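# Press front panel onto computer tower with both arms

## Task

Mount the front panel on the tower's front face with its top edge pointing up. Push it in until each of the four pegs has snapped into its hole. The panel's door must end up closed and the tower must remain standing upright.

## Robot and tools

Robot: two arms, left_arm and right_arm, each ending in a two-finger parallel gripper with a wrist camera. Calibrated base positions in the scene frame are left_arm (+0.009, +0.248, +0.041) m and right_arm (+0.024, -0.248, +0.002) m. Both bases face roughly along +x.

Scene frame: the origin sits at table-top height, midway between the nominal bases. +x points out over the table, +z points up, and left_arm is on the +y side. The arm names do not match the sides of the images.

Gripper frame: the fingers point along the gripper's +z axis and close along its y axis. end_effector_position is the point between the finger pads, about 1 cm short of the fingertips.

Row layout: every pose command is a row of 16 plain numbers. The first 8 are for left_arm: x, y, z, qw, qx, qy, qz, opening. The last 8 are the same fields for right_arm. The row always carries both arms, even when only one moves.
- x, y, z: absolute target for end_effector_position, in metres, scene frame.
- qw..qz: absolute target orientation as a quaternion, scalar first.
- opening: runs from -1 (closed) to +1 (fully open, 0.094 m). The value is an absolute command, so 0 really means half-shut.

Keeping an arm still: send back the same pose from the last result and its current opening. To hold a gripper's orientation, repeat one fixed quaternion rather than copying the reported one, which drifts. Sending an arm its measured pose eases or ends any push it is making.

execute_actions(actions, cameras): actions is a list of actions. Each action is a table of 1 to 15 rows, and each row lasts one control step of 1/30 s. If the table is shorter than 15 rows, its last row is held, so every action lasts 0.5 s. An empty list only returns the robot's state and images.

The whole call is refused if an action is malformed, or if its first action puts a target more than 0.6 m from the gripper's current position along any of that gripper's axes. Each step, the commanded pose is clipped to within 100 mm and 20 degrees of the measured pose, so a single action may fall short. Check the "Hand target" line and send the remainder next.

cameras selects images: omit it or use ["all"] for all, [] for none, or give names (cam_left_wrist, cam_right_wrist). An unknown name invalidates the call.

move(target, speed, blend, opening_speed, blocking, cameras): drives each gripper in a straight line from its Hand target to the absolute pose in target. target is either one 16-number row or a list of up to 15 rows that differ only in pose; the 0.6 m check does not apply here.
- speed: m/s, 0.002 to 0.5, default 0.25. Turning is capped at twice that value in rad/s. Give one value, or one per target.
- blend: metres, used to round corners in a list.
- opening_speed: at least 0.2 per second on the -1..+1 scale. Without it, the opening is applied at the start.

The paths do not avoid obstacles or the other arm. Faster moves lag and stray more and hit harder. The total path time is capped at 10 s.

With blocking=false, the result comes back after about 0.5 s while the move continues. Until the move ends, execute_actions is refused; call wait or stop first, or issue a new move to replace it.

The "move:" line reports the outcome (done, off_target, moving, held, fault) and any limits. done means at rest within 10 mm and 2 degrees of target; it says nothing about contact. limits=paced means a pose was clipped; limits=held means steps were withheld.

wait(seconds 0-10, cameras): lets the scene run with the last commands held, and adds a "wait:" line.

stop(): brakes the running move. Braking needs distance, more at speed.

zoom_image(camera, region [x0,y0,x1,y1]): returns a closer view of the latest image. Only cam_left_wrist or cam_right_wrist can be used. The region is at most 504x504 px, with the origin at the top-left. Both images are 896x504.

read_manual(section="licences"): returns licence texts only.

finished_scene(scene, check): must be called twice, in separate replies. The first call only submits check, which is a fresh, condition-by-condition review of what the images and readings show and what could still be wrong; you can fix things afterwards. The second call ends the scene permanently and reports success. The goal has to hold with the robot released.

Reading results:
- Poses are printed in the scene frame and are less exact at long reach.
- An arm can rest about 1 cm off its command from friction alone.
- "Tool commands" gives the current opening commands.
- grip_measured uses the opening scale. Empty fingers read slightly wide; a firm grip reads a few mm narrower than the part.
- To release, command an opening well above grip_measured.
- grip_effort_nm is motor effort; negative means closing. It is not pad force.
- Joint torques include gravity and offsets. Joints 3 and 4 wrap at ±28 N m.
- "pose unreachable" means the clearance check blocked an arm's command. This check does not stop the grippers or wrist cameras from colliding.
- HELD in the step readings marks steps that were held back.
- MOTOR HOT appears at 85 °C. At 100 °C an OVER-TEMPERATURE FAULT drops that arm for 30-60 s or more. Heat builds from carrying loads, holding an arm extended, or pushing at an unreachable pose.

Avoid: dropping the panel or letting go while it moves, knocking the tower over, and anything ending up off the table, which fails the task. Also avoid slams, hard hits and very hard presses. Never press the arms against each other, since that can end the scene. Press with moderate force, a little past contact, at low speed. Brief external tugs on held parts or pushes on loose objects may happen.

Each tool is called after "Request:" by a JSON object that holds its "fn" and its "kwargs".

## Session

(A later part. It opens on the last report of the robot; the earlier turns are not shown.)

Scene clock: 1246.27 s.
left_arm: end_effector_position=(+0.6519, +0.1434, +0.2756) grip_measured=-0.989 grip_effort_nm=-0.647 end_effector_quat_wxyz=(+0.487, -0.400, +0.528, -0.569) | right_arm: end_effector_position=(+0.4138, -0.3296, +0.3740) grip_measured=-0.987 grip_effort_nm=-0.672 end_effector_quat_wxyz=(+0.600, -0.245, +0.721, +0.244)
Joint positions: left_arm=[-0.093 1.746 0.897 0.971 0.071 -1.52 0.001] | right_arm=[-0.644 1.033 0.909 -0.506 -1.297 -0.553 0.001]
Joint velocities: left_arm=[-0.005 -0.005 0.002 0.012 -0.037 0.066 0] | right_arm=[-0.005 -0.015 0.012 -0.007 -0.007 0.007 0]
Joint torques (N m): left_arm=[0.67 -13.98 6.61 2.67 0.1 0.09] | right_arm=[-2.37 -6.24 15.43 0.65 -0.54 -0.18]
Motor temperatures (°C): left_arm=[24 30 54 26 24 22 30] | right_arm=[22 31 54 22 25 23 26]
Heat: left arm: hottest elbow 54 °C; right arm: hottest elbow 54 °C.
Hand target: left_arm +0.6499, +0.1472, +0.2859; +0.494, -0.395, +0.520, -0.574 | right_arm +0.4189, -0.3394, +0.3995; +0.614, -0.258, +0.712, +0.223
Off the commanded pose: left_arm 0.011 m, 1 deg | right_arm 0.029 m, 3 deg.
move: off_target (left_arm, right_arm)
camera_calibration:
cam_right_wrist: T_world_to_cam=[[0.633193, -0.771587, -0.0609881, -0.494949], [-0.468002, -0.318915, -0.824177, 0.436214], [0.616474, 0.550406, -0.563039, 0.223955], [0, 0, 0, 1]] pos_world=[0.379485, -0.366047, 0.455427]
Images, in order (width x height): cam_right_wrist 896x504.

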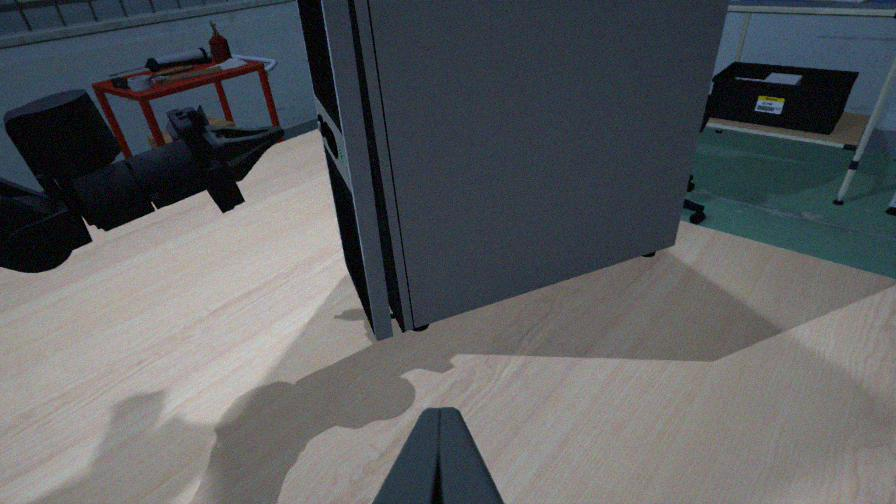

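Request:
{"fn": "move", "kwargs": {"target": [[0.62,0.165,0.13,0.4939,-0.3948,0.5211,-0.5738,-1,0.42,-0.34,0.40,0.613,-0.259,0.712,0.223,-1],[0.65,0.145,0.11,0.4939,-0.3948,0.5211,-0.5738,-1,0.42,-0.34,0.40,0.613,-0.259,0.712,0.223,-1]], "cameras": []}}

Request:
{"fn": "move", "kwargs": {"target": [0.75,0.093,0.12,0.4939,-0.3948,0.5211,-0.5738,-1,0.42,-0.34,0.40,0.613,-0.259,0.712,0.223,-1], "speed": 0.06}}

Request:
{"fn": "zoom_image", "kwargs": {"camera": "cam_right_wrist", "region": [200, 0, 500, 420]}}

Scene clock: 1264.03 s.
left_arm: end_effector_position=(+0.6415, +0.1483, +0.1159) grip_measured=-0.989 grip_effort_nm=-0.642 end_effector_quat_wxyz=(+0.492, -0.398, +0.524, -0.571) | right_arm: end_effector_position=(+0.4138, -0.3298, +0.3740) grip_measured=-0.987 grip_effort_nm=-0.676 end_effector_quat_wxyz=(+0.600, -0.245, +0.721, +0.244)
Joint positions: left_arm=[-0.087 2.158 0.875 1.419 0.073 -1.52 0.001] | right_arm=[-0.644 1.033 0.909 -0.506 -1.297 -0.553 0.001]
Joint velocities: left_arm=[-0.005 0.005 0.002 -0.012 -0.051 -0.007 -0.001] | right_arm=[0.005 -0.005 0.002 0.012 -0.037 0.007 0.001]
Joint torques (N m): left_arm=[-0.03 -12.69 5.39 2.52 -0.11 0.1] | right_arm=[-2.43 -6.01 15.45 0.77 -0.54 -0.15]
Motor temperatures (°C): left_arm=[24 30 51 26 24 21 29] | right_arm=[22 30 54 22 24 23 26]
Heat: left arm: hottest elbow 51 °C; right arm: hottest elbow 54 °C.
Hand target: left_arm +0.6471, +0.1452, +0.1118; +0.494, -0.395, +0.521, -0.574 | right_arm +0.4188, -0.3395, +0.3995; +0.614, -0.258, +0.712, +0.223
Off the commanded pose: left_arm 0.011 m, 1 deg | right_arm 0.029 m, 3 deg.
move: off_target (left_arm, right_arm)
No camera images: "cameras" was empty.

Scene clock: 1266.27 s.
left_arm: end_effector_position=(+0.7040, +0.1190, +0.1235) grip_measured=-0.989 grip_effort_nm=-0.637 end_effector_quat_wxyz=(+0.497, -0.403, +0.515, -0.571) | right_arm: end_effector_position=(+0.4138, -0.3298, +0.3740) grip_measured=-0.987 grip_effort_nm=-0.672 end_effector_quat_wxyz=(+0.600, -0.245, +0.721, +0.244)
Joint positions: left_arm=[-0.132 2.211 1.074 1.282 0.009 -1.52 0.001] | right_arm=[-0.644 1.033 0.909 -0.506 -1.297 -0.553 0.001]
Joint velocities: left_arm=[-0.005 -0.015 0.017 -0.007 -0.022 0.037 0] | right_arm=[-0.015 -0.005 -0.007 0.002 0.066 0.007 0]
Joint torques (N m): left_arm=[-1.67 -12.04 14.67 -0.66 -0.01 0.19] | right_arm=[-2.37 -6.3 15.53 0.76 -0.53 -0.2]
Motor temperatures (°C): left_arm=[24 30 51 26 24 21 29] | right_arm=[22 30 54 22 24 23 26]
Heat: left arm: hottest elbow 51 °C; right arm: hottest elbow 54 °C.
Hand target: left_arm +0.7411, +0.0959, +0.1204; +0.494, -0.394, +0.521, -0.573 | right_arm +0.4189, -0.3393, +0.3995; +0.614, -0.258, +0.712, +0.223
Off the commanded pose: left_arm 0.053 m, 1 deg | right_arm 0.029 m, 3 deg.
move: off_target (left_arm, right_arm)
camera_calibration:
cam_left_wrist: T_world_to_cam=[[-0.151729, -0.035417, 0.987787, -0.00984414], [-0.574012, -0.810412, -0.117228, 0.554681], [0.804667, -0.584789, 0.102633, -0.421925], [0, 0, 0, 1]] pos_world=[0.656409, 0.202434, 0.118051]
cam_right_wrist: T_world_to_cam=[[0.632899, -0.771829, -0.0609881, -0.495002], [-0.468124, -0.318737, -0.824177, 0.436261], [0.616684, 0.55017, -0.563039, 0.223892], [0, 0, 0, 1]] pos_world=[0.37944, -0.366183, 0.455427]

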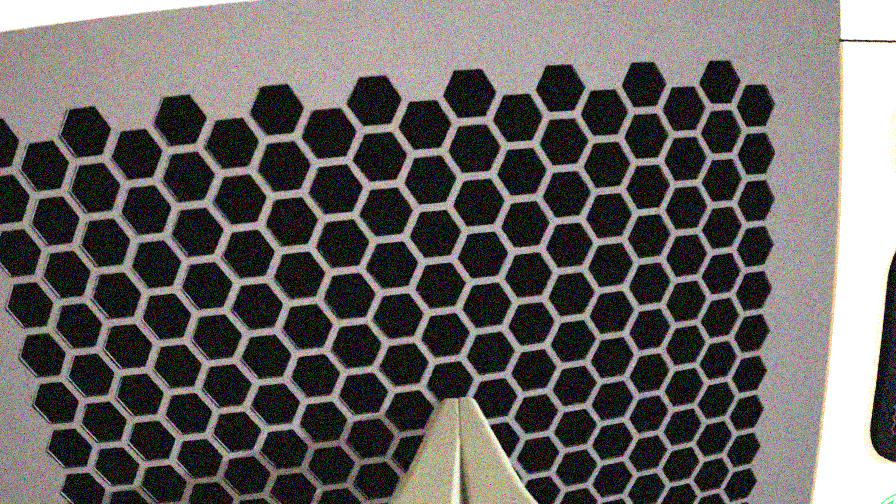

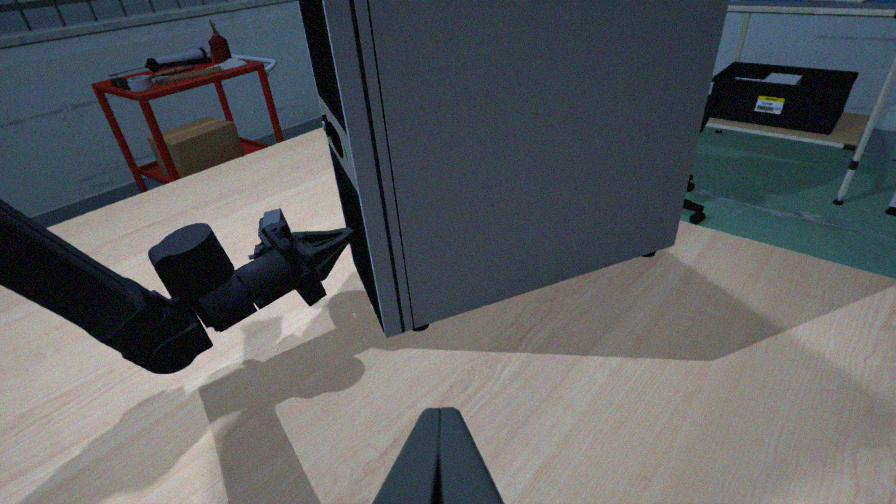

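Scaled by 1.200 from the camera's 896x504 image, which has a finer 1280x720 frame.

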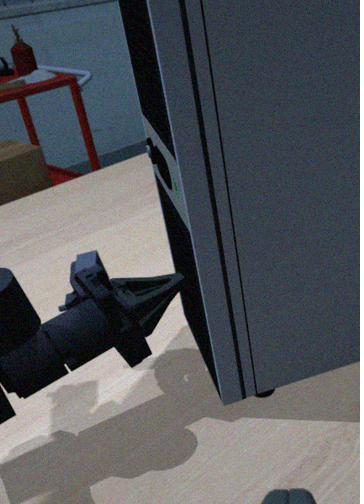

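Request:
{"fn": "move", "kwargs": {"target": [0.785,0.071,0.13,0.4939,-0.3948,0.5211,-0.5738,-1,0.42,-0.34,0.40,0.613,-0.259,0.712,0.223,-1], "speed": 0.05, "cameras": []}}

Request:
{"fn": "move", "kwargs": {"target": [[0.66,0.14,0.12,0.4939,-0.3948,0.5211,-0.5738,-1,0.42,-0.34,0.40,0.613,-0.259,0.712,0.223,-1],[0.68,0.2,0.1,0.4939,-0.3948,0.5211,-0.5738,-1,0.42,-0.34,0.40,0.613,-0.259,0.712,0.223,-1]], "cameras": []}}

Request:
{"fn": "move", "kwargs": {"target": [0.805,0.135,0.115,0.4939,-0.3948,0.5211,-0.5738,-1,0.42,-0.34,0.40,0.613,-0.259,0.712,0.223,-1], "speed": 0.06}}

Scene clock: 1274.00 s.
left_arm: end_effector_position=(+0.7048, +0.1181, +0.1234) grip_measured=-0.989 grip_effort_nm=-0.623 end_effector_quat_wxyz=(+0.502, -0.413, +0.510, -0.564) | right_arm: end_effector_position=(+0.4138, -0.3298, +0.3740) grip_measured=-0.987 grip_effort_nm=-0.676 end_effector_quat_wxyz=(+0.600, -0.245, +0.721, +0.244)
Joint positions: left_arm=[-0.142 2.209 1.076 1.273 -0.029 -1.52 0.001] | right_arm=[-0.644 1.033 0.909 -0.506 -1.297 -0.553 0.001]
Joint velocities: left_arm=[-0.005 -0.024 -0.002 -0.017 0.066 -0.007 0] | right_arm=[-0.034 -0.005 0.007 -0.017 -0.022 -0.007 -0.001]
Joint torques (N m): left_arm=[-2.96 -11.69 19.62 -2.82 0.55 0.22] | right_arm=[-2.14 -6.12 15.43 0.69 -0.55 -0.18]
Motor temperatures (°C): left_arm=[24 30 51 26 24 22 29] | right_arm=[22 30 55 22 24 23 26]
Heat: left arm: hottest elbow 51 °C; right arm: hottest elbow 55 °C.
Hand target: left_arm +0.7601, +0.0758, +0.1361; +0.495, -0.394, +0.520, -0.575 | right_arm +0.4188, -0.3394, +0.3995; +0.614, -0.258, +0.712, +0.223
Off the commanded pose: left_arm 0.093 m, 3 deg | right_arm 0.029 m, 3 deg.
move: off_target (left_arm, right_arm)
No camera images: "cameras" was empty.

Scene clock: 1275.63 s.
left_arm: end_effector_position=(+0.6728, +0.2034, +0.1054) grip_measured=-0.989 grip_effort_nm=-0.637 end_effector_quat_wxyz=(+0.496, -0.398, +0.524, -0.567) | right_arm: end_effector_position=(+0.4138, -0.3298, +0.3740) grip_measured=-0.987 grip_effort_nm=-0.676 end_effector_quat_wxyz=(+0.600, -0.245, +0.721, +0.244)
Joint positions: left_arm=[0.029 2.211 0.962 1.386 0.182 -1.526 0.001] | right_arm=[-0.644 1.033 0.909 -0.506 -1.297 -0.553 0.001]
Joint velocities: left_arm=[-0.015 -0.005 0.012 0.027 0.037 0.051 0] | right_arm=[-0.005 -0.005 -0.002 -0.002 0.037 -0.037 0]
Joint torques (N m): left_arm=[-0.26 -13.33 5.67 2.52 0.08 0] | right_arm=[-2.37 -6.07 15.43 0.58 -0.53 -0.2]
Motor temperatures (°C): left_arm=[24 30 51 26 24 22 29] | right_arm=[22 30 55 22 24 23 26]
Heat: left arm: hottest elbow 51 °C; right arm: hottest elbow 55 °C.
Hand target: left_arm +0.6783, +0.1990, +0.1009; +0.493, -0.395, +0.520, -0.574 | right_arm +0.4188, -0.3394, +0.3995; +0.614, -0.258, +0.712, +0.223
Off the commanded pose: left_arm 0.010 m, 1 deg | right_arm 0.029 m, 3 deg.
move: off_target (right_arm)
No camera images: "cameras" was empty.

Scene clock: 1278.37 s.
left_arm: end_effector_position=(+0.7319, +0.1730, +0.1155) grip_measured=-0.989 grip_effort_nm=-0.618 end_effector_quat_wxyz=(+0.502, -0.404, +0.514, -0.566) | right_arm: end_effector_position=(+0.4138, -0.3298, +0.3740) grip_measured=-0.987 grip_effort_nm=-0.681 end_effector_quat_wxyz=(+0.600, -0.245, +0.721, +0.244)
Joint positions: left_arm=[-0.03 2.255 1.145 1.257 0.098 -1.526 0.001] | right_arm=[-0.644 1.033 0.909 -0.506 -1.297 -0.553 0.001]
Joint velocities: left_arm=[-0.015 -0.024 -0.007 0.012 -0.037 0.007 -0.001] | right_arm=[0.005 -0.005 0.002 0.002 0.037 0.007 0]
Joint torques (N m): left_arm=[-3.02 -12.1 18.63 -2.21 -0.34 0.16] | right_arm=[-2.2 -6.48 15.46 0.57 -0.52 -0.19]
Motor temperatures (°C): left_arm=[24 30 51 26 24 22 29] | right_arm=[22 30 55 22 24 23 26]
Heat: left arm: hottest elbow 51 °C; right arm: hottest elbow 55 °C.
Hand target: left_arm +0.7840, +0.1382, +0.1185; +0.494, -0.394, +0.521, -0.574 | right_arm +0.4188, -0.3394, +0.3995; +0.614, -0.258, +0.712, +0.223
Off the commanded pose: left_arm 0.082 m, 2 deg | right_arm 0.029 m, 3 deg.
move: off_target (left_arm, right_arm)
camera_calibration:
cam_left_wrist: T_world_to_cam=[[-0.153303, -0.0438939, 0.987204, 0.0069022], [-0.563782, -0.816584, -0.123857, 0.607864], [0.811572, -0.575555, 0.100438, -0.418377], [0, 0, 0, 1]] pos_world=[0.683304, 0.255876, 0.110496]
cam_right_wrist: T_world_to_cam=[[0.632899, -0.771829, -0.0609881, -0.495002], [-0.468124, -0.318737, -0.824177, 0.436261], [0.616684, 0.55017, -0.563039, 0.223892], [0, 0, 0, 1]] pos_world=[0.37944, -0.366183, 0.455427]

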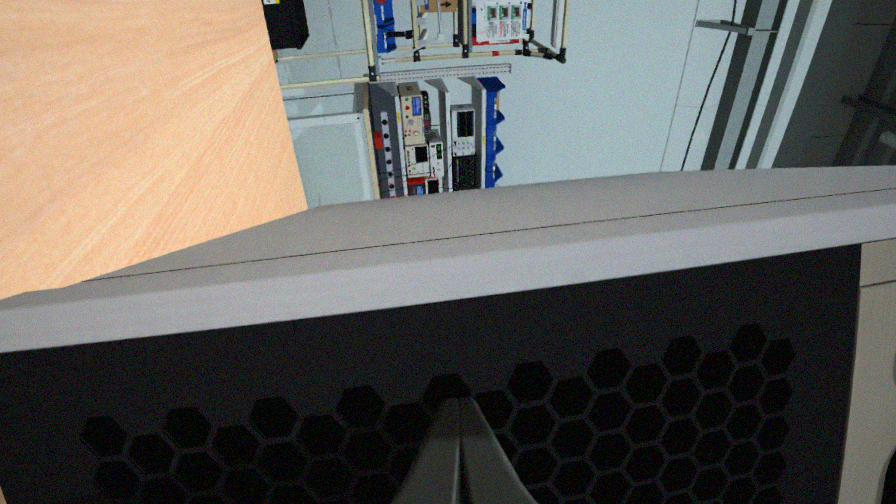

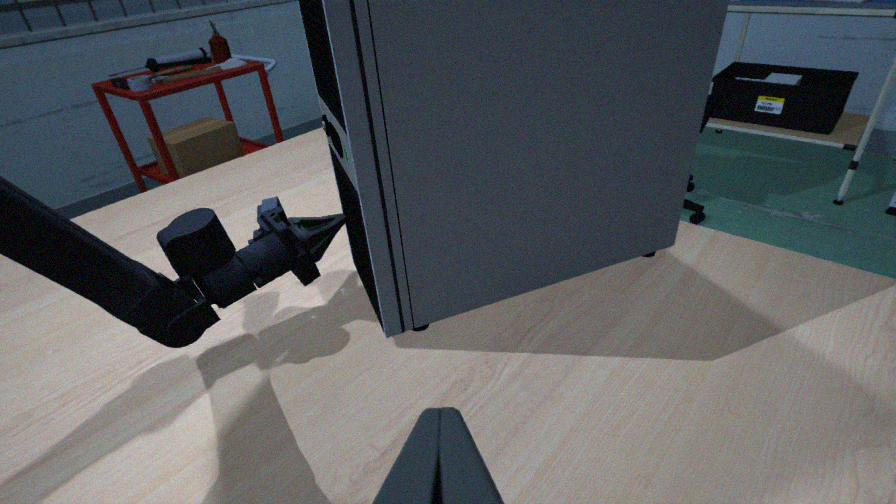

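Request:
{"fn": "move", "kwargs": {"target": [0.825,0.118,0.125,0.4939,-0.3948,0.5211,-0.5738,-1,0.42,-0.34,0.40,0.613,-0.259,0.712,0.223,-1], "speed": 0.05, "cameras": []}}

Request:
{"fn": "move", "kwargs": {"target": [[0.66,0.2,0.12,0.4939,-0.3948,0.5211,-0.5738,-1,0.42,-0.34,0.40,0.613,-0.259,0.712,0.223,-1],[0.60,0.11,0.1,0.4939,-0.3948,0.5211,-0.5738,-1,0.42,-0.34,0.40,0.613,-0.259,0.712,0.223,-1],[0.625,0.096,0.1,0.4939,-0.3948,0.5211,-0.5738,-1,0.42,-0.34,0.40,0.613,-0.259,0.712,0.223,-1]], "cameras": []}}

Request:
{"fn": "move", "kwargs": {"target": [0.755,0.022,0.12,0.4939,-0.3948,0.5211,-0.5738,-1,0.42,-0.34,0.40,0.613,-0.259,0.712,0.223,-1], "speed": 0.06}}

Scene clock: 1287.73 s.
left_arm: end_effector_position=(+0.7857, +0.1702, +0.1158) grip_measured=-0.989 grip_effort_nm=-0.628 end_effector_quat_wxyz=(+0.504, -0.423, +0.513, -0.551) | right_arm: end_effector_position=(+0.4138, -0.3298, +0.3740) grip_measured=-0.987 grip_effort_nm=-0.676 end_effector_quat_wxyz=(+0.600, -0.245, +0.721, +0.244)
Joint positions: left_arm=[-0.039 2.306 1.317 1.106 0.051 -1.526 0.001] | right_arm=[-0.644 1.033 0.909 -0.506 -1.297 -0.553 0.001]
Joint velocities: left_arm=[0.005 -0.024 -0.002 -0.012 -0.007 -0.066 0] | right_arm=[0.005 -0.005 0.007 -0.007 -0.037 -0.037 0]
Joint torques (N m): left_arm=[-4.19 -14.92 14.97 0.47 0.74 0.17] | right_arm=[-2.26 -6.01 15.51 0.59 -0.54 -0.16]
Motor temperatures (°C): left_arm=[24 30 55 26 24 22 28] | right_arm=[22 29 55 22 24 23 26]
Heat: left arm: hottest elbow 55 °C; right arm: hottest elbow 55 °C.
Hand target: left_arm +0.8132, +0.1199, +0.1260; +0.494, -0.394, +0.521, -0.574 | right_arm +0.4188, -0.3394, +0.3995; +0.614, -0.258, +0.712, +0.223
Off the commanded pose: left_arm 0.066 m, 4 deg | right_arm 0.029 m, 3 deg.
move: off_target (left_arm, right_arm)
No camera images: "cameras" was empty.

Scene clock: 1289.83 s.
left_arm: end_effector_position=(+0.6203, +0.0986, +0.1130) grip_measured=-0.989 grip_effort_nm=-0.637 end_effector_quat_wxyz=(+0.494, -0.395, +0.515, -0.579) | right_arm: end_effector_position=(+0.4138, -0.3298, +0.3740) grip_measured=-0.987 grip_effort_nm=-0.672 end_effector_quat_wxyz=(+0.600, -0.245, +0.721, +0.244)
Joint positions: left_arm=[-0.201 2.175 0.851 1.484 -0.039 -1.512 0.001] | right_arm=[-0.644 1.033 0.909 -0.506 -1.297 -0.553 0.001]
Joint velocities: left_arm=[-0.015 -0.005 -0.002 -0.002 0.066 0.022 0] | right_arm=[-0.005 -0.005 -0.012 -0.017 0.022 0.022 -0.001]
Joint torques (N m): left_arm=[-0.09 -12.28 4.74 1.89 -0.11 0.22] | right_arm=[-2.78 -6.07 15.41 0.65 -0.54 -0.2]
Motor temperatures (°C): left_arm=[24 30 54 26 24 22 28] | right_arm=[22 29 55 22 24 23 26]
Heat: left arm: hottest elbow 54 °C; right arm: hottest elbow 55 °C.
Hand target: left_arm +0.6248, +0.0953, +0.1026; +0.494, -0.394, +0.521, -0.573 | right_arm +0.4188, -0.3394, +0.3995; +0.614, -0.258, +0.712, +0.223
Off the commanded pose: left_arm 0.014 m, 1 deg | right_arm 0.029 m, 3 deg.
move: off_target (left_arm, right_arm)
No camera images: "cameras" was empty.

Scene clock: 1292.67 s.
left_arm: end_effector_position=(+0.7117, +0.0510, +0.1225) grip_measured=-0.989 grip_effort_nm=-0.632 end_effector_quat_wxyz=(+0.497, -0.405, +0.513, -0.571) | right_arm: end_effector_position=(+0.4138, -0.3298, +0.3740) grip_measured=-0.987 grip_effort_nm=-0.681 end_effector_quat_wxyz=(+0.600, -0.245, +0.721, +0.244)
Joint positions: left_arm=[-0.25 2.243 1.152 1.239 -0.111 -1.506 0.001] | right_arm=[-0.644 1.033 0.909 -0.506 -1.297 -0.553 0.001]
Joint velocities: left_arm=[-0.005 0.005 0.002 0.002 -0.051 0.095 0] | right_arm=[-0.005 -0.005 -0.007 -0.012 -0.051 0.022 0]
Joint torques (N m): left_arm=[-1.14 -12.57 14.99 -0.73 0.47 0.24] | right_arm=[-2.32 -6.42 15.45 0.64 -0.51 -0.17]
Motor temperatures (°C): left_arm=[24 30 54 26 24 22 28] | right_arm=[22 29 55 22 24 23 26]
Heat: left arm: hottest elbow 54 °C; right arm: hottest elbow 55 °C.
Hand target: left_arm +0.7463, +0.0260, +0.1198; +0.494, -0.394, +0.521, -0.574 | right_arm +0.4188, -0.3394, +0.3995; +0.614, -0.258, +0.712, +0.223
Off the commanded pose: left_arm 0.052 m, 2 deg | right_arm 0.029 m, 3 deg.
move: off_target (left_arm, right_arm)
camera_calibration:
cam_left_wrist: T_world_to_cam=[[-0.152655, -0.0319101, 0.987764, -0.00962823], [-0.571721, -0.812405, -0.114602, 0.501971], [0.806122, -0.58222, 0.105774, -0.46936], [0, 0, 0, 1]] pos_world=[0.663878, 0.134225, 0.116684]
cam_right_wrist: T_world_to_cam=[[0.632899, -0.771829, -0.0609881, -0.495002], [-0.468124, -0.318737, -0.824177, 0.436261], [0.616684, 0.55017, -0.563039, 0.223892], [0, 0, 0, 1]] pos_world=[0.37944, -0.366183, 0.455427]

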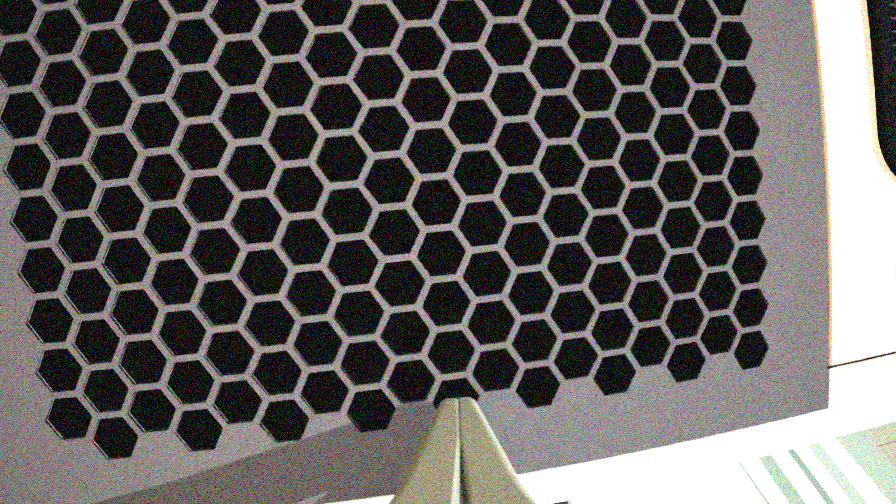

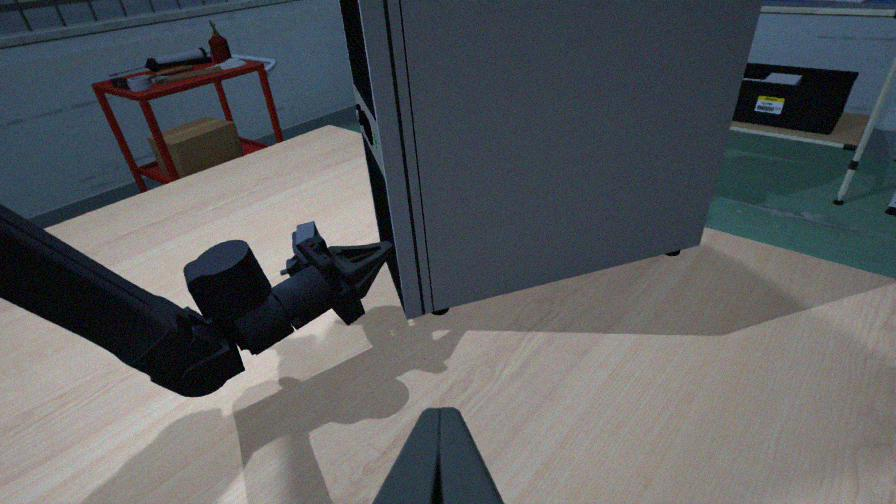

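Request:
{"fn": "move", "kwargs": {"target": [0.79,0.008,0.125,0.4939,-0.3948,0.5211,-0.5738,-1,0.42,-0.34,0.40,0.613,-0.259,0.712,0.223,-1], "speed": 0.05}}

Request:
{"fn": "zoom_image", "kwargs": {"camera": "cam_right_wrist", "region": [300, 0, 500, 330]}}

Scene clock: 1298.67 s.
left_arm: end_effector_position=(+0.7128, +0.0510, +0.1222) grip_measured=-0.989 grip_effort_nm=-0.628 end_effector_quat_wxyz=(+0.500, -0.409, +0.511, -0.567) | right_arm: end_effector_position=(+0.4138, -0.3298, +0.3740) grip_measured=-0.987 grip_effort_nm=-0.681 end_effector_quat_wxyz=(+0.600, -0.245, +0.721, +0.244)
Joint positions: left_arm=[-0.253 2.243 1.155 1.232 -0.128 -1.506 0.001] | right_arm=[-0.644 1.033 0.909 -0.506 -1.297 -0.553 0.001]
Joint velocities: left_arm=[0.005 -0.005 -0.002 0.007 0.022 -0.095 -0.001] | right_arm=[0.005 -0.005 -0.012 0.012 0.007 0.022 0.001]
Joint torques (N m): left_arm=[-1.61 -11.87 20.03 -2.63 0.89 0.23] | right_arm=[-2.49 -6.36 15.5 0.62 -0.52 -0.17]
Motor temperatures (°C): left_arm=[24 30 54 26 24 22 28] | right_arm=[22 29 55 22 24 23 26]
Heat: left arm: hottest elbow 54 °C; right arm: hottest elbow 55 °C.
Hand target: left_arm +0.7659, +0.0154, +0.1305; +0.495, -0.394, +0.520, -0.574 | right_arm +0.4188, -0.3394, +0.3995; +0.614, -0.258, +0.712, +0.223
Off the commanded pose: left_arm 0.088 m, 2 deg | right_arm 0.029 m, 3 deg.
move: off_target (left_arm, right_arm)
camera_calibration:
cam_left_wrist: T_world_to_cam=[[-0.148274, -0.0325889, 0.988409, -0.0123592], [-0.561421, -0.820017, -0.111257, 0.495225], [0.814138, -0.57141, 0.103291, -0.476133], [0, 0, 0, 1]] pos_world=[0.663836, 0.133623, 0.116494]
cam_right_wrist: T_world_to_cam=[[0.632899, -0.771829, -0.0609881, -0.495002], [-0.468124, -0.318737, -0.824177, 0.436261], [0.616684, 0.55017, -0.563039, 0.223892], [0, 0, 0, 1]] pos_world=[0.37944, -0.366183, 0.455427]

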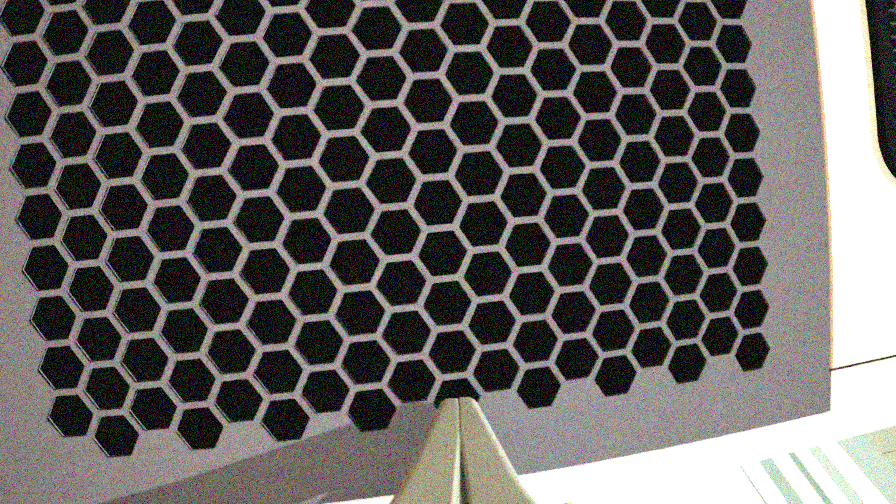

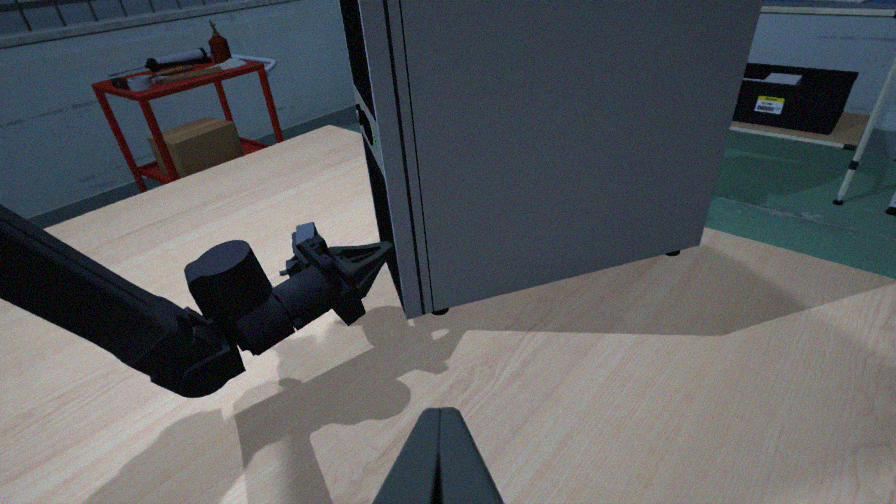

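Scaled by 1.527 from the camera's 896x504 image, which has a finer 1280x720 frame.

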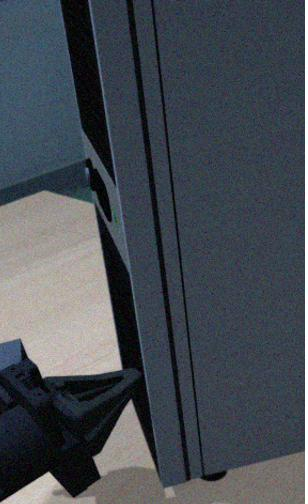

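Request:
{"fn": "move", "kwargs": {"target": [[0.60,0.11,0.13,0.4939,-0.3948,0.5211,-0.5738,-1,0.42,-0.34,0.40,0.613,-0.259,0.712,0.223,-1],[0.60,0.11,0.37,0.4939,-0.3948,0.5211,-0.5738,-1,0.42,-0.34,0.40,0.613,-0.259,0.712,0.223,-1],[0.65,0.082,0.40,0.4939,-0.3948,0.5211,-0.5738,-1,0.42,-0.34,0.40,0.613,-0.259,0.712,0.223,-1]], "cameras": []}}

Request:
{"fn": "move", "kwargs": {"target": [0.775,0.015,0.41,0.4939,-0.3948,0.5211,-0.5738,-1,0.42,-0.34,0.40,0.613,-0.259,0.712,0.223,-1], "speed": 0.06}}

Request:
{"fn": "zoom_image", "kwargs": {"camera": "cam_right_wrist", "region": [300, 0, 500, 330]}}

Scene clock: 1310.83 s.
left_arm: end_effector_position=(+0.6419, +0.0855, +0.3874) grip_measured=-0.989 grip_effort_nm=-0.623 end_effector_quat_wxyz=(+0.489, -0.400, +0.525, -0.570) | right_arm: end_effector_position=(+0.4138, -0.3298, +0.3740) grip_measured=-0.987 grip_effort_nm=-0.672 end_effector_quat_wxyz=(+0.600, -0.245, +0.721, +0.244)
Joint positions: left_arm=[-0.216 1.549 1.011 0.668 -0.055 -1.506 0.001] | right_arm=[-0.644 1.033 0.909 -0.506 -1.297 -0.553 0.001]
Joint velocities: left_arm=[-0.015 -0.005 -0.002 0.007 -0.081 -0.007 0] | right_arm=[-0.024 -0.005 -0.002 -0.012 -0.022 0.007 0]
Joint torques (N m): left_arm=[-0.26 -10.29 11.67 1.87 -0.11 0.14] | right_arm=[-2.73 -6.36 15.45 0.66 -0.52 -0.15]
Motor temperatures (°C): left_arm=[24 30 54 26 25 22 28] | right_arm=[22 29 56 22 24 23 26]
Heat: left arm: hottest elbow 54 °C; right arm: hottest elbow 56 °C.
Hand target: left_arm +0.6528, +0.0801, +0.3986; +0.494, -0.395, +0.521, -0.574 | right_arm +0.4188, -0.3394, +0.3995; +0.614, -0.258, +0.712, +0.223
Off the commanded pose: left_arm 0.015 m, 1 deg | right_arm 0.029 m, 3 deg.
move: off_target (left_arm, right_arm)
No camera images: "cameras" was empty.

Scene clock: 1314.17 s.
left_arm: end_effector_position=(+0.7237, -0.0084, +0.3983) grip_measured=-0.989 grip_effort_nm=-0.628 end_effector_quat_wxyz=(+0.466, -0.384, +0.542, -0.584) | right_arm: end_effector_position=(+0.4138, -0.3298, +0.3740) grip_measured=-0.987 grip_effort_nm=-0.681 end_effector_quat_wxyz=(+0.600, -0.245, +0.721, +0.244)
Joint positions: left_arm=[-0.313 1.781 1.355 0.545 -0.081 -1.503 0.001] | right_arm=[-0.644 1.033 0.909 -0.506 -1.297 -0.553 0.001]
Joint velocities: left_arm=[-0.015 -0.005 0.007 -0.002 -0.051 -0.022 0.002] | right_arm=[-0.005 0.015 -0.012 -0.002 -0.037 -0.022 -0.001]
Joint torques (N m): left_arm=[4.37 -10.17 17.07 1.8 -0.9 0.19] | right_arm=[-2.14 -5.66 15.46 0.62 -0.49 -0.17]
Motor temperatures (°C): left_arm=[24 30 54 26 25 22 28] | right_arm=[22 29 56 22 24 23 26]
Heat: left arm: hottest elbow 54 °C; right arm: hottest elbow 56 °C.
Hand target: left_arm +0.7665, +0.0204, +0.4062; +0.494, -0.395, +0.521, -0.573 | right_arm +0.4188, -0.3394, +0.3995; +0.614, -0.258, +0.712, +0.223
Off the commanded pose: left_arm 0.058 m, 4 deg | right_arm 0.029 m, 3 deg.
move: off_target (left_arm, right_arm)
camera_calibration:
cam_left_wrist: T_world_to_cam=[[-0.129669, -0.0342941, 0.990964, -0.300028], [-0.647497, -0.753967, -0.110819, 0.546], [0.750955, -0.656016, 0.0755611, -0.491409], [0, 0, 0, 1]] pos_world=[0.683655, 0.0790045, 0.394956]
cam_right_wrist: T_world_to_cam=[[0.632899, -0.771829, -0.0609881, -0.495002], [-0.468124, -0.318737, -0.824177, 0.436261], [0.616684, 0.55017, -0.563039, 0.223892], [0, 0, 0, 1]] pos_world=[0.37944, -0.366183, 0.455427]

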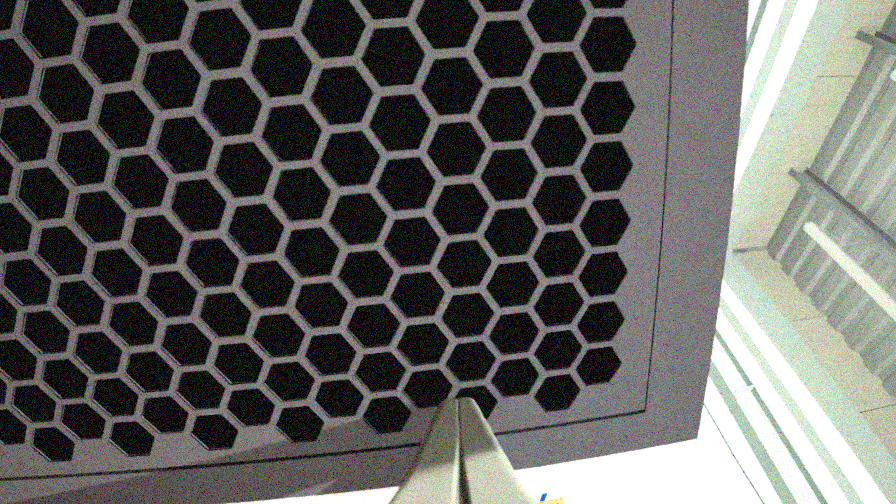

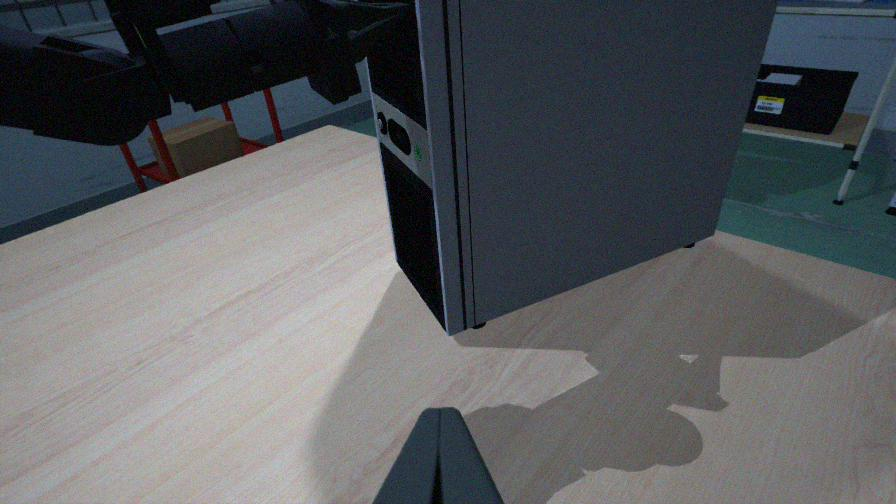

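Scaled by 1.527 from the camera's 896x504 image, which has a finer 1280x720 frame.

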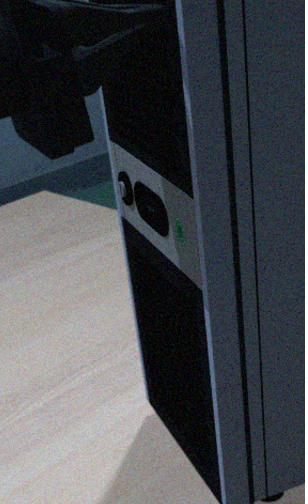

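Request:
{"fn": "move", "kwargs": {"target": [[0.64,0.06,0.41,0.4939,-0.3948,0.5211,-0.5738,-1,0.42,-0.34,0.40,0.613,-0.259,0.712,0.223,-1],[0.66,0.18,0.41,0.4939,-0.3948,0.5211,-0.5738,-1,0.42,-0.34,0.40,0.613,-0.259,0.712,0.223,-1],[0.69,0.165,0.41,0.4939,-0.3948,0.5211,-0.5738,-1,0.42,-0.34,0.40,0.613,-0.259,0.712,0.223,-1]]}}

Request:
{"fn": "zoom_image", "kwargs": {"camera": "cam_right_wrist", "region": [350, 0, 550, 340]}}

Scene clock: 1325.47 s.
left_arm: end_effector_position=(+0.6758, +0.1678, +0.3964) grip_measured=-0.989 grip_effort_nm=-0.628 end_effector_quat_wxyz=(+0.490, -0.401, +0.530, -0.565) | right_arm: end_effector_position=(+0.4138, -0.3298, +0.3740) grip_measured=-0.987 grip_effort_nm=-0.676 end_effector_quat_wxyz=(+0.600, -0.245, +0.721, +0.244)
Joint positions: left_arm=[-0.039 1.577 1.08 0.616 0.12 -1.518 0.001] | right_arm=[-0.644 1.033 0.909 -0.506 -1.297 -0.553 0.001]
Joint velocities: left_arm=[0.005 0.005 -0.007 -0.002 -0.037 0.022 0] | right_arm=[-0.015 -0.015 0.002 0.007 0.051 0.022 0]
Joint torques (N m): left_arm=[-0.44 -10.93 11.85 2.19 -0.11 -0.01] | right_arm=[-2.43 -6.24 15.39 0.75 -0.52 -0.22]
Motor temperatures (°C): left_arm=[24 29 55 26 25 22 28] | right_arm=[22 29 56 22 24 23 26]
Heat: left arm: hottest elbow 55 °C; right arm: hottest elbow 56 °C.
Hand target: left_arm +0.6868, +0.1648, +0.4106; +0.493, -0.396, +0.520, -0.574 | right_arm +0.4188, -0.3394, +0.3995; +0.614, -0.258, +0.712, +0.223
Off the commanded pose: left_arm 0.020 m, 2 deg | right_arm 0.029 m, 3 deg.
move: off_target (left_arm, right_arm)
camera_calibration:
cam_left_wrist: T_world_to_cam=[[-0.128676, -0.0526538, 0.990288, -0.295713], [-0.590923, -0.797872, -0.119207, 0.620113], [0.7964, -0.600523, 0.0715531, -0.378122], [0, 0, 0, 1]] pos_world=[0.629524, 0.25213, 0.393819]
cam_right_wrist: T_world_to_cam=[[0.632899, -0.771829, -0.0609881, -0.495002], [-0.468124, -0.318737, -0.824177, 0.436261], [0.616684, 0.55017, -0.563039, 0.223892], [0, 0, 0, 1]] pos_world=[0.37944, -0.366183, 0.455427]

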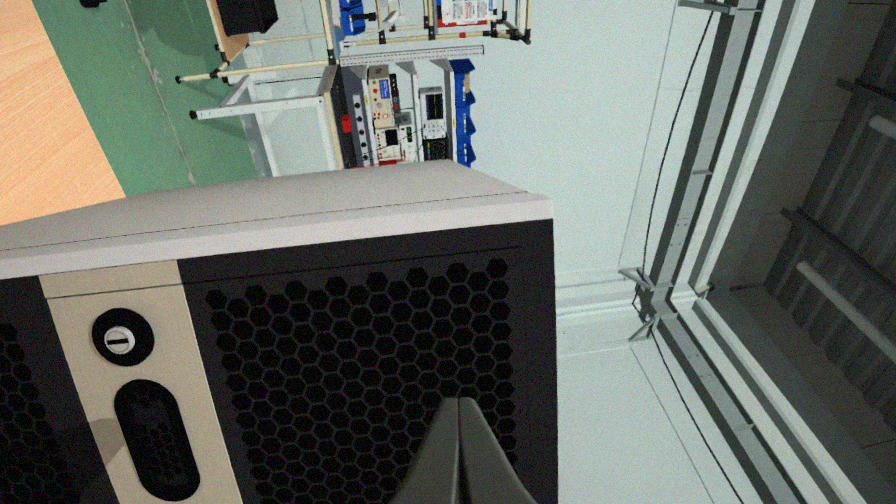

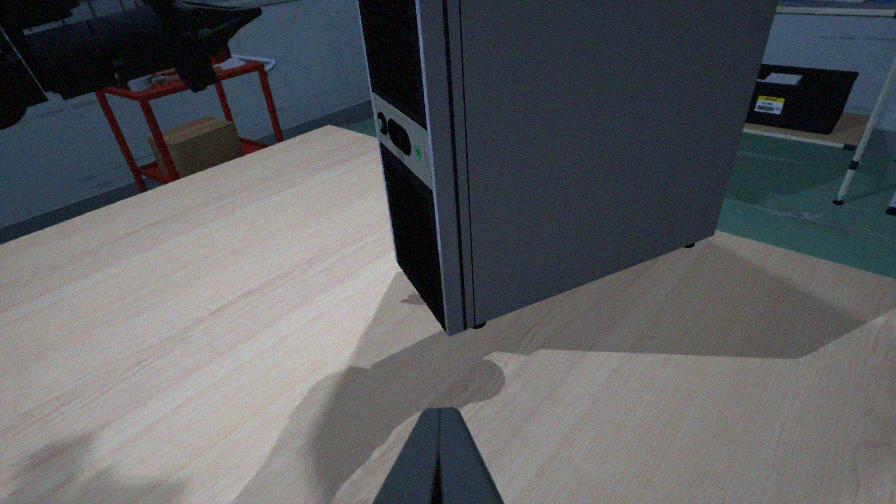

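Scaled by 1.482 from the camera's 896x504 image, which has a finer 1280x720 frame.

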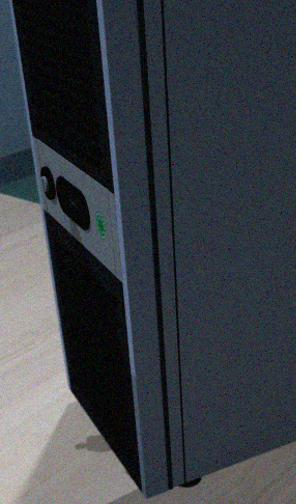

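Request:
{"fn": "move", "kwargs": {"target": [[0.7,0.195,0.41,0.4939,-0.3948,0.5211,-0.5738,-1,0.42,-0.34,0.40,0.613,-0.259,0.712,0.223,-1],[0.84,0.135,0.425,0.4939,-0.3948,0.5211,-0.5738,-1,0.42,-0.34,0.40,0.613,-0.259,0.712,0.223,-1]], "speed": 0.06}}

Scene clock: 1336.60 s.
left_arm: end_effector_position=(+0.8280, +0.1563, +0.4200) grip_measured=-0.989 grip_effort_nm=-0.632 end_effector_quat_wxyz=(+0.499, -0.405, +0.518, -0.564) | right_arm: end_effector_position=(+0.4138, -0.3298, +0.3740) grip_measured=-0.987 grip_effort_nm=-0.672 end_effector_quat_wxyz=(+0.600, -0.245, +0.721, +0.244)
Joint positions: left_arm=[-0.043 1.924 1.615 0.445 0.09 -1.523 0.001] | right_arm=[-0.644 1.033 0.909 -0.506 -1.297 -0.553 0.001]
Joint velocities: left_arm=[0.015 -0.015 0.002 -0.017 -0.051 -0.095 0] | right_arm=[-0.005 -0.005 -0.012 -0.012 0.022 0.037 0.001]
Joint torques (N m): left_arm=[-1.55 -15.91 13.05 2.06 0.34 0.11] | right_arm=[-2.26 -6.01 15.47 0.62 -0.55 -0.16]
Motor temperatures (°C): left_arm=[24 30 55 26 25 22 28] | right_arm=[22 29 57 22 24 23 26]
Heat: left arm: hottest elbow 55 °C; right arm: hottest elbow 57 °C.
Hand target: left_arm +0.8392, +0.1371, +0.4229; +0.494, -0.395, +0.521, -0.574 | right_arm +0.4188, -0.3394, +0.3995; +0.614, -0.258, +0.712, +0.223
Off the commanded pose: left_arm 0.025 m, 2 deg | right_arm 0.029 m, 3 deg.
move: off_target (left_arm, right_arm)
camera_calibration:
cam_left_wrist: T_world_to_cam=[[-0.143045, -0.0460336, 0.988645, -0.288471], [-0.56852, -0.813848, -0.120153, 0.68803], [0.810138, -0.579252, 0.0902462, -0.530499], [0, 0, 0, 1]] pos_world=[0.779672, 0.23938, 0.41574]
cam_right_wrist: T_world_to_cam=[[0.632899, -0.771829, -0.0609881, -0.495002], [-0.468124, -0.318737, -0.824177, 0.436261], [0.616684, 0.55017, -0.563039, 0.223892], [0, 0, 0, 1]] pos_world=[0.37944, -0.366183, 0.455427]

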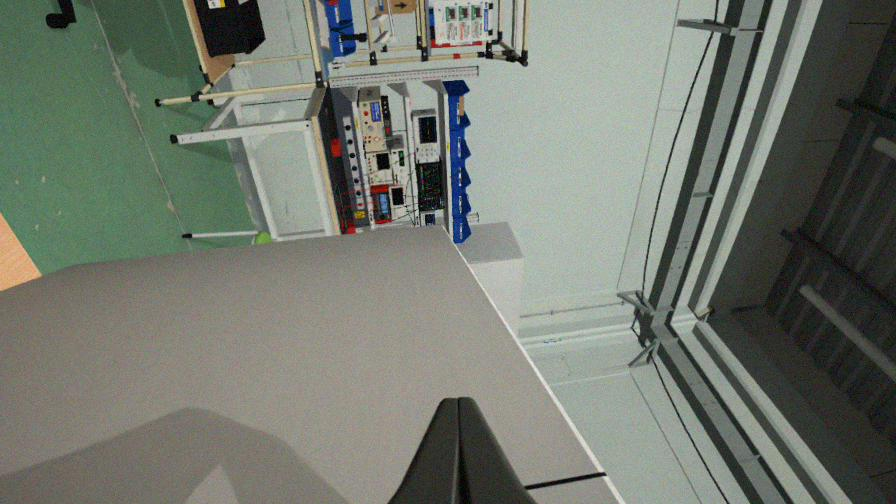

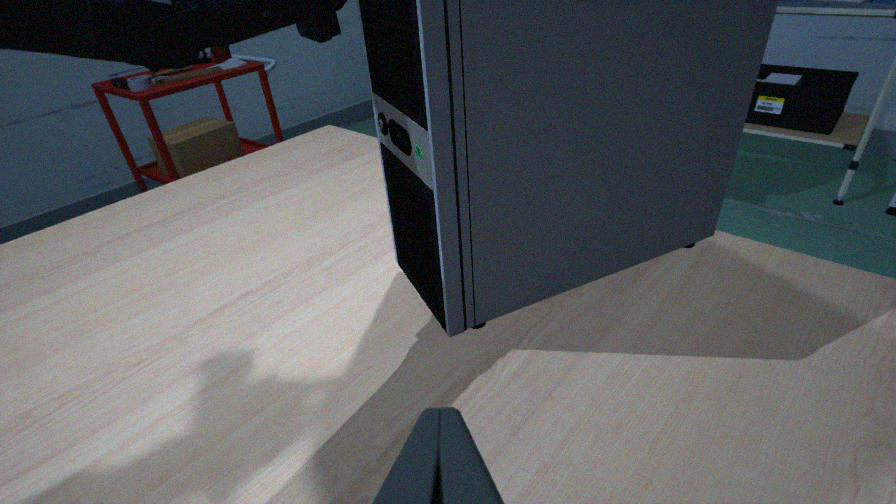

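Request:
{"fn": "move", "kwargs": {"target": [[0.70,0.21,0.42,0.4939,-0.3948,0.5211,-0.5738,-1,0.42,-0.34,0.40,0.613,-0.259,0.712,0.223,-1],[0.66,0.175,0.41,0.4939,-0.3948,0.5211,-0.5738,-1,0.42,-0.34,0.40,0.613,-0.259,0.712,0.223,-1],[0.73,0.143,0.41,0.4939,-0.3948,0.5211,-0.5738,-1,0.42,-0.34,0.40,0.613,-0.259,0.712,0.223,-1]], "speed": 0.12}}

Scene clock: 1347.57 s.
left_arm: end_effector_position=(+0.7166, +0.1465, +0.4029) grip_measured=-0.989 grip_effort_nm=-0.628 end_effector_quat_wxyz=(+0.490, -0.400, +0.523, -0.571) | right_arm: end_effector_position=(+0.4138, -0.3298, +0.3740) grip_measured=-0.987 grip_effort_nm=-0.676 end_effector_quat_wxyz=(+0.600, -0.245, +0.721, +0.244)
Joint positions: left_arm=[-0.072 1.677 1.214 0.596 0.087 -1.526 0.001] | right_arm=[-0.644 1.033 0.909 -0.506 -1.297 -0.553 0.001]
Joint velocities: left_arm=[-0.005 -0.015 -0.007 0.007 -0.066 -0.022 0] | right_arm=[-0.005 -0.005 0.002 -0.017 -0.081 -0.007 0]
Joint torques (N m): left_arm=[-0.26 -12.22 12.1 1.88 -0.12 0.14] | right_arm=[-2.08 -6.71 15.47 0.66 -0.53 -0.15]
Motor temperatures (°C): left_arm=[24 30 55 26 25 21 28] | right_arm=[22 29 57 22 24 23 26]
Heat: left arm: hottest elbow 55 °C; right arm: hottest elbow 57 °C.
Hand target: left_arm +0.7285, +0.1420, +0.4109; +0.494, -0.394, +0.521, -0.574 | right_arm +0.4188, -0.3394, +0.3995; +0.614, -0.258, +0.712, +0.223
Off the commanded pose: left_arm 0.016 m, 1 deg | right_arm 0.029 m, 3 deg.
move: off_target (left_arm, right_arm)
camera_calibration:
cam_left_wrist: T_world_to_cam=[[-0.141396, -0.0396082, 0.98916, -0.290319], [-0.590382, -0.79869, -0.116374, 0.626595], [0.794642, -0.600437, 0.0895474, -0.42989], [0, 0, 0, 1]] pos_world=[0.670489, 0.230834, 0.398586]
cam_right_wrist: T_world_to_cam=[[0.632899, -0.771829, -0.0609881, -0.495002], [-0.468124, -0.318737, -0.824177, 0.436261], [0.616684, 0.55017, -0.563039, 0.223892], [0, 0, 0, 1]] pos_world=[0.37944, -0.366183, 0.455427]

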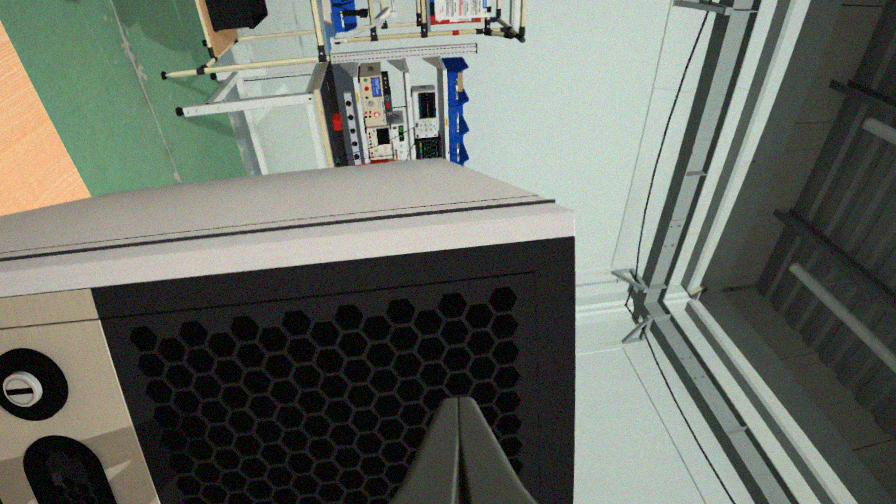

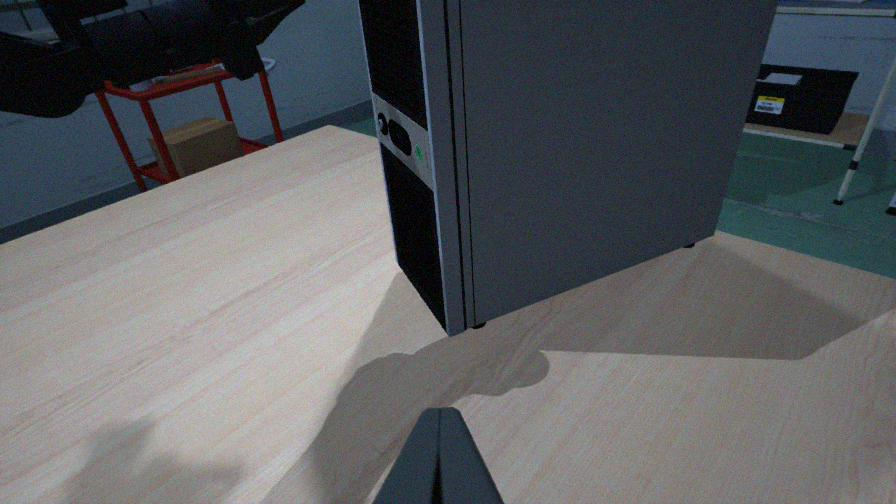

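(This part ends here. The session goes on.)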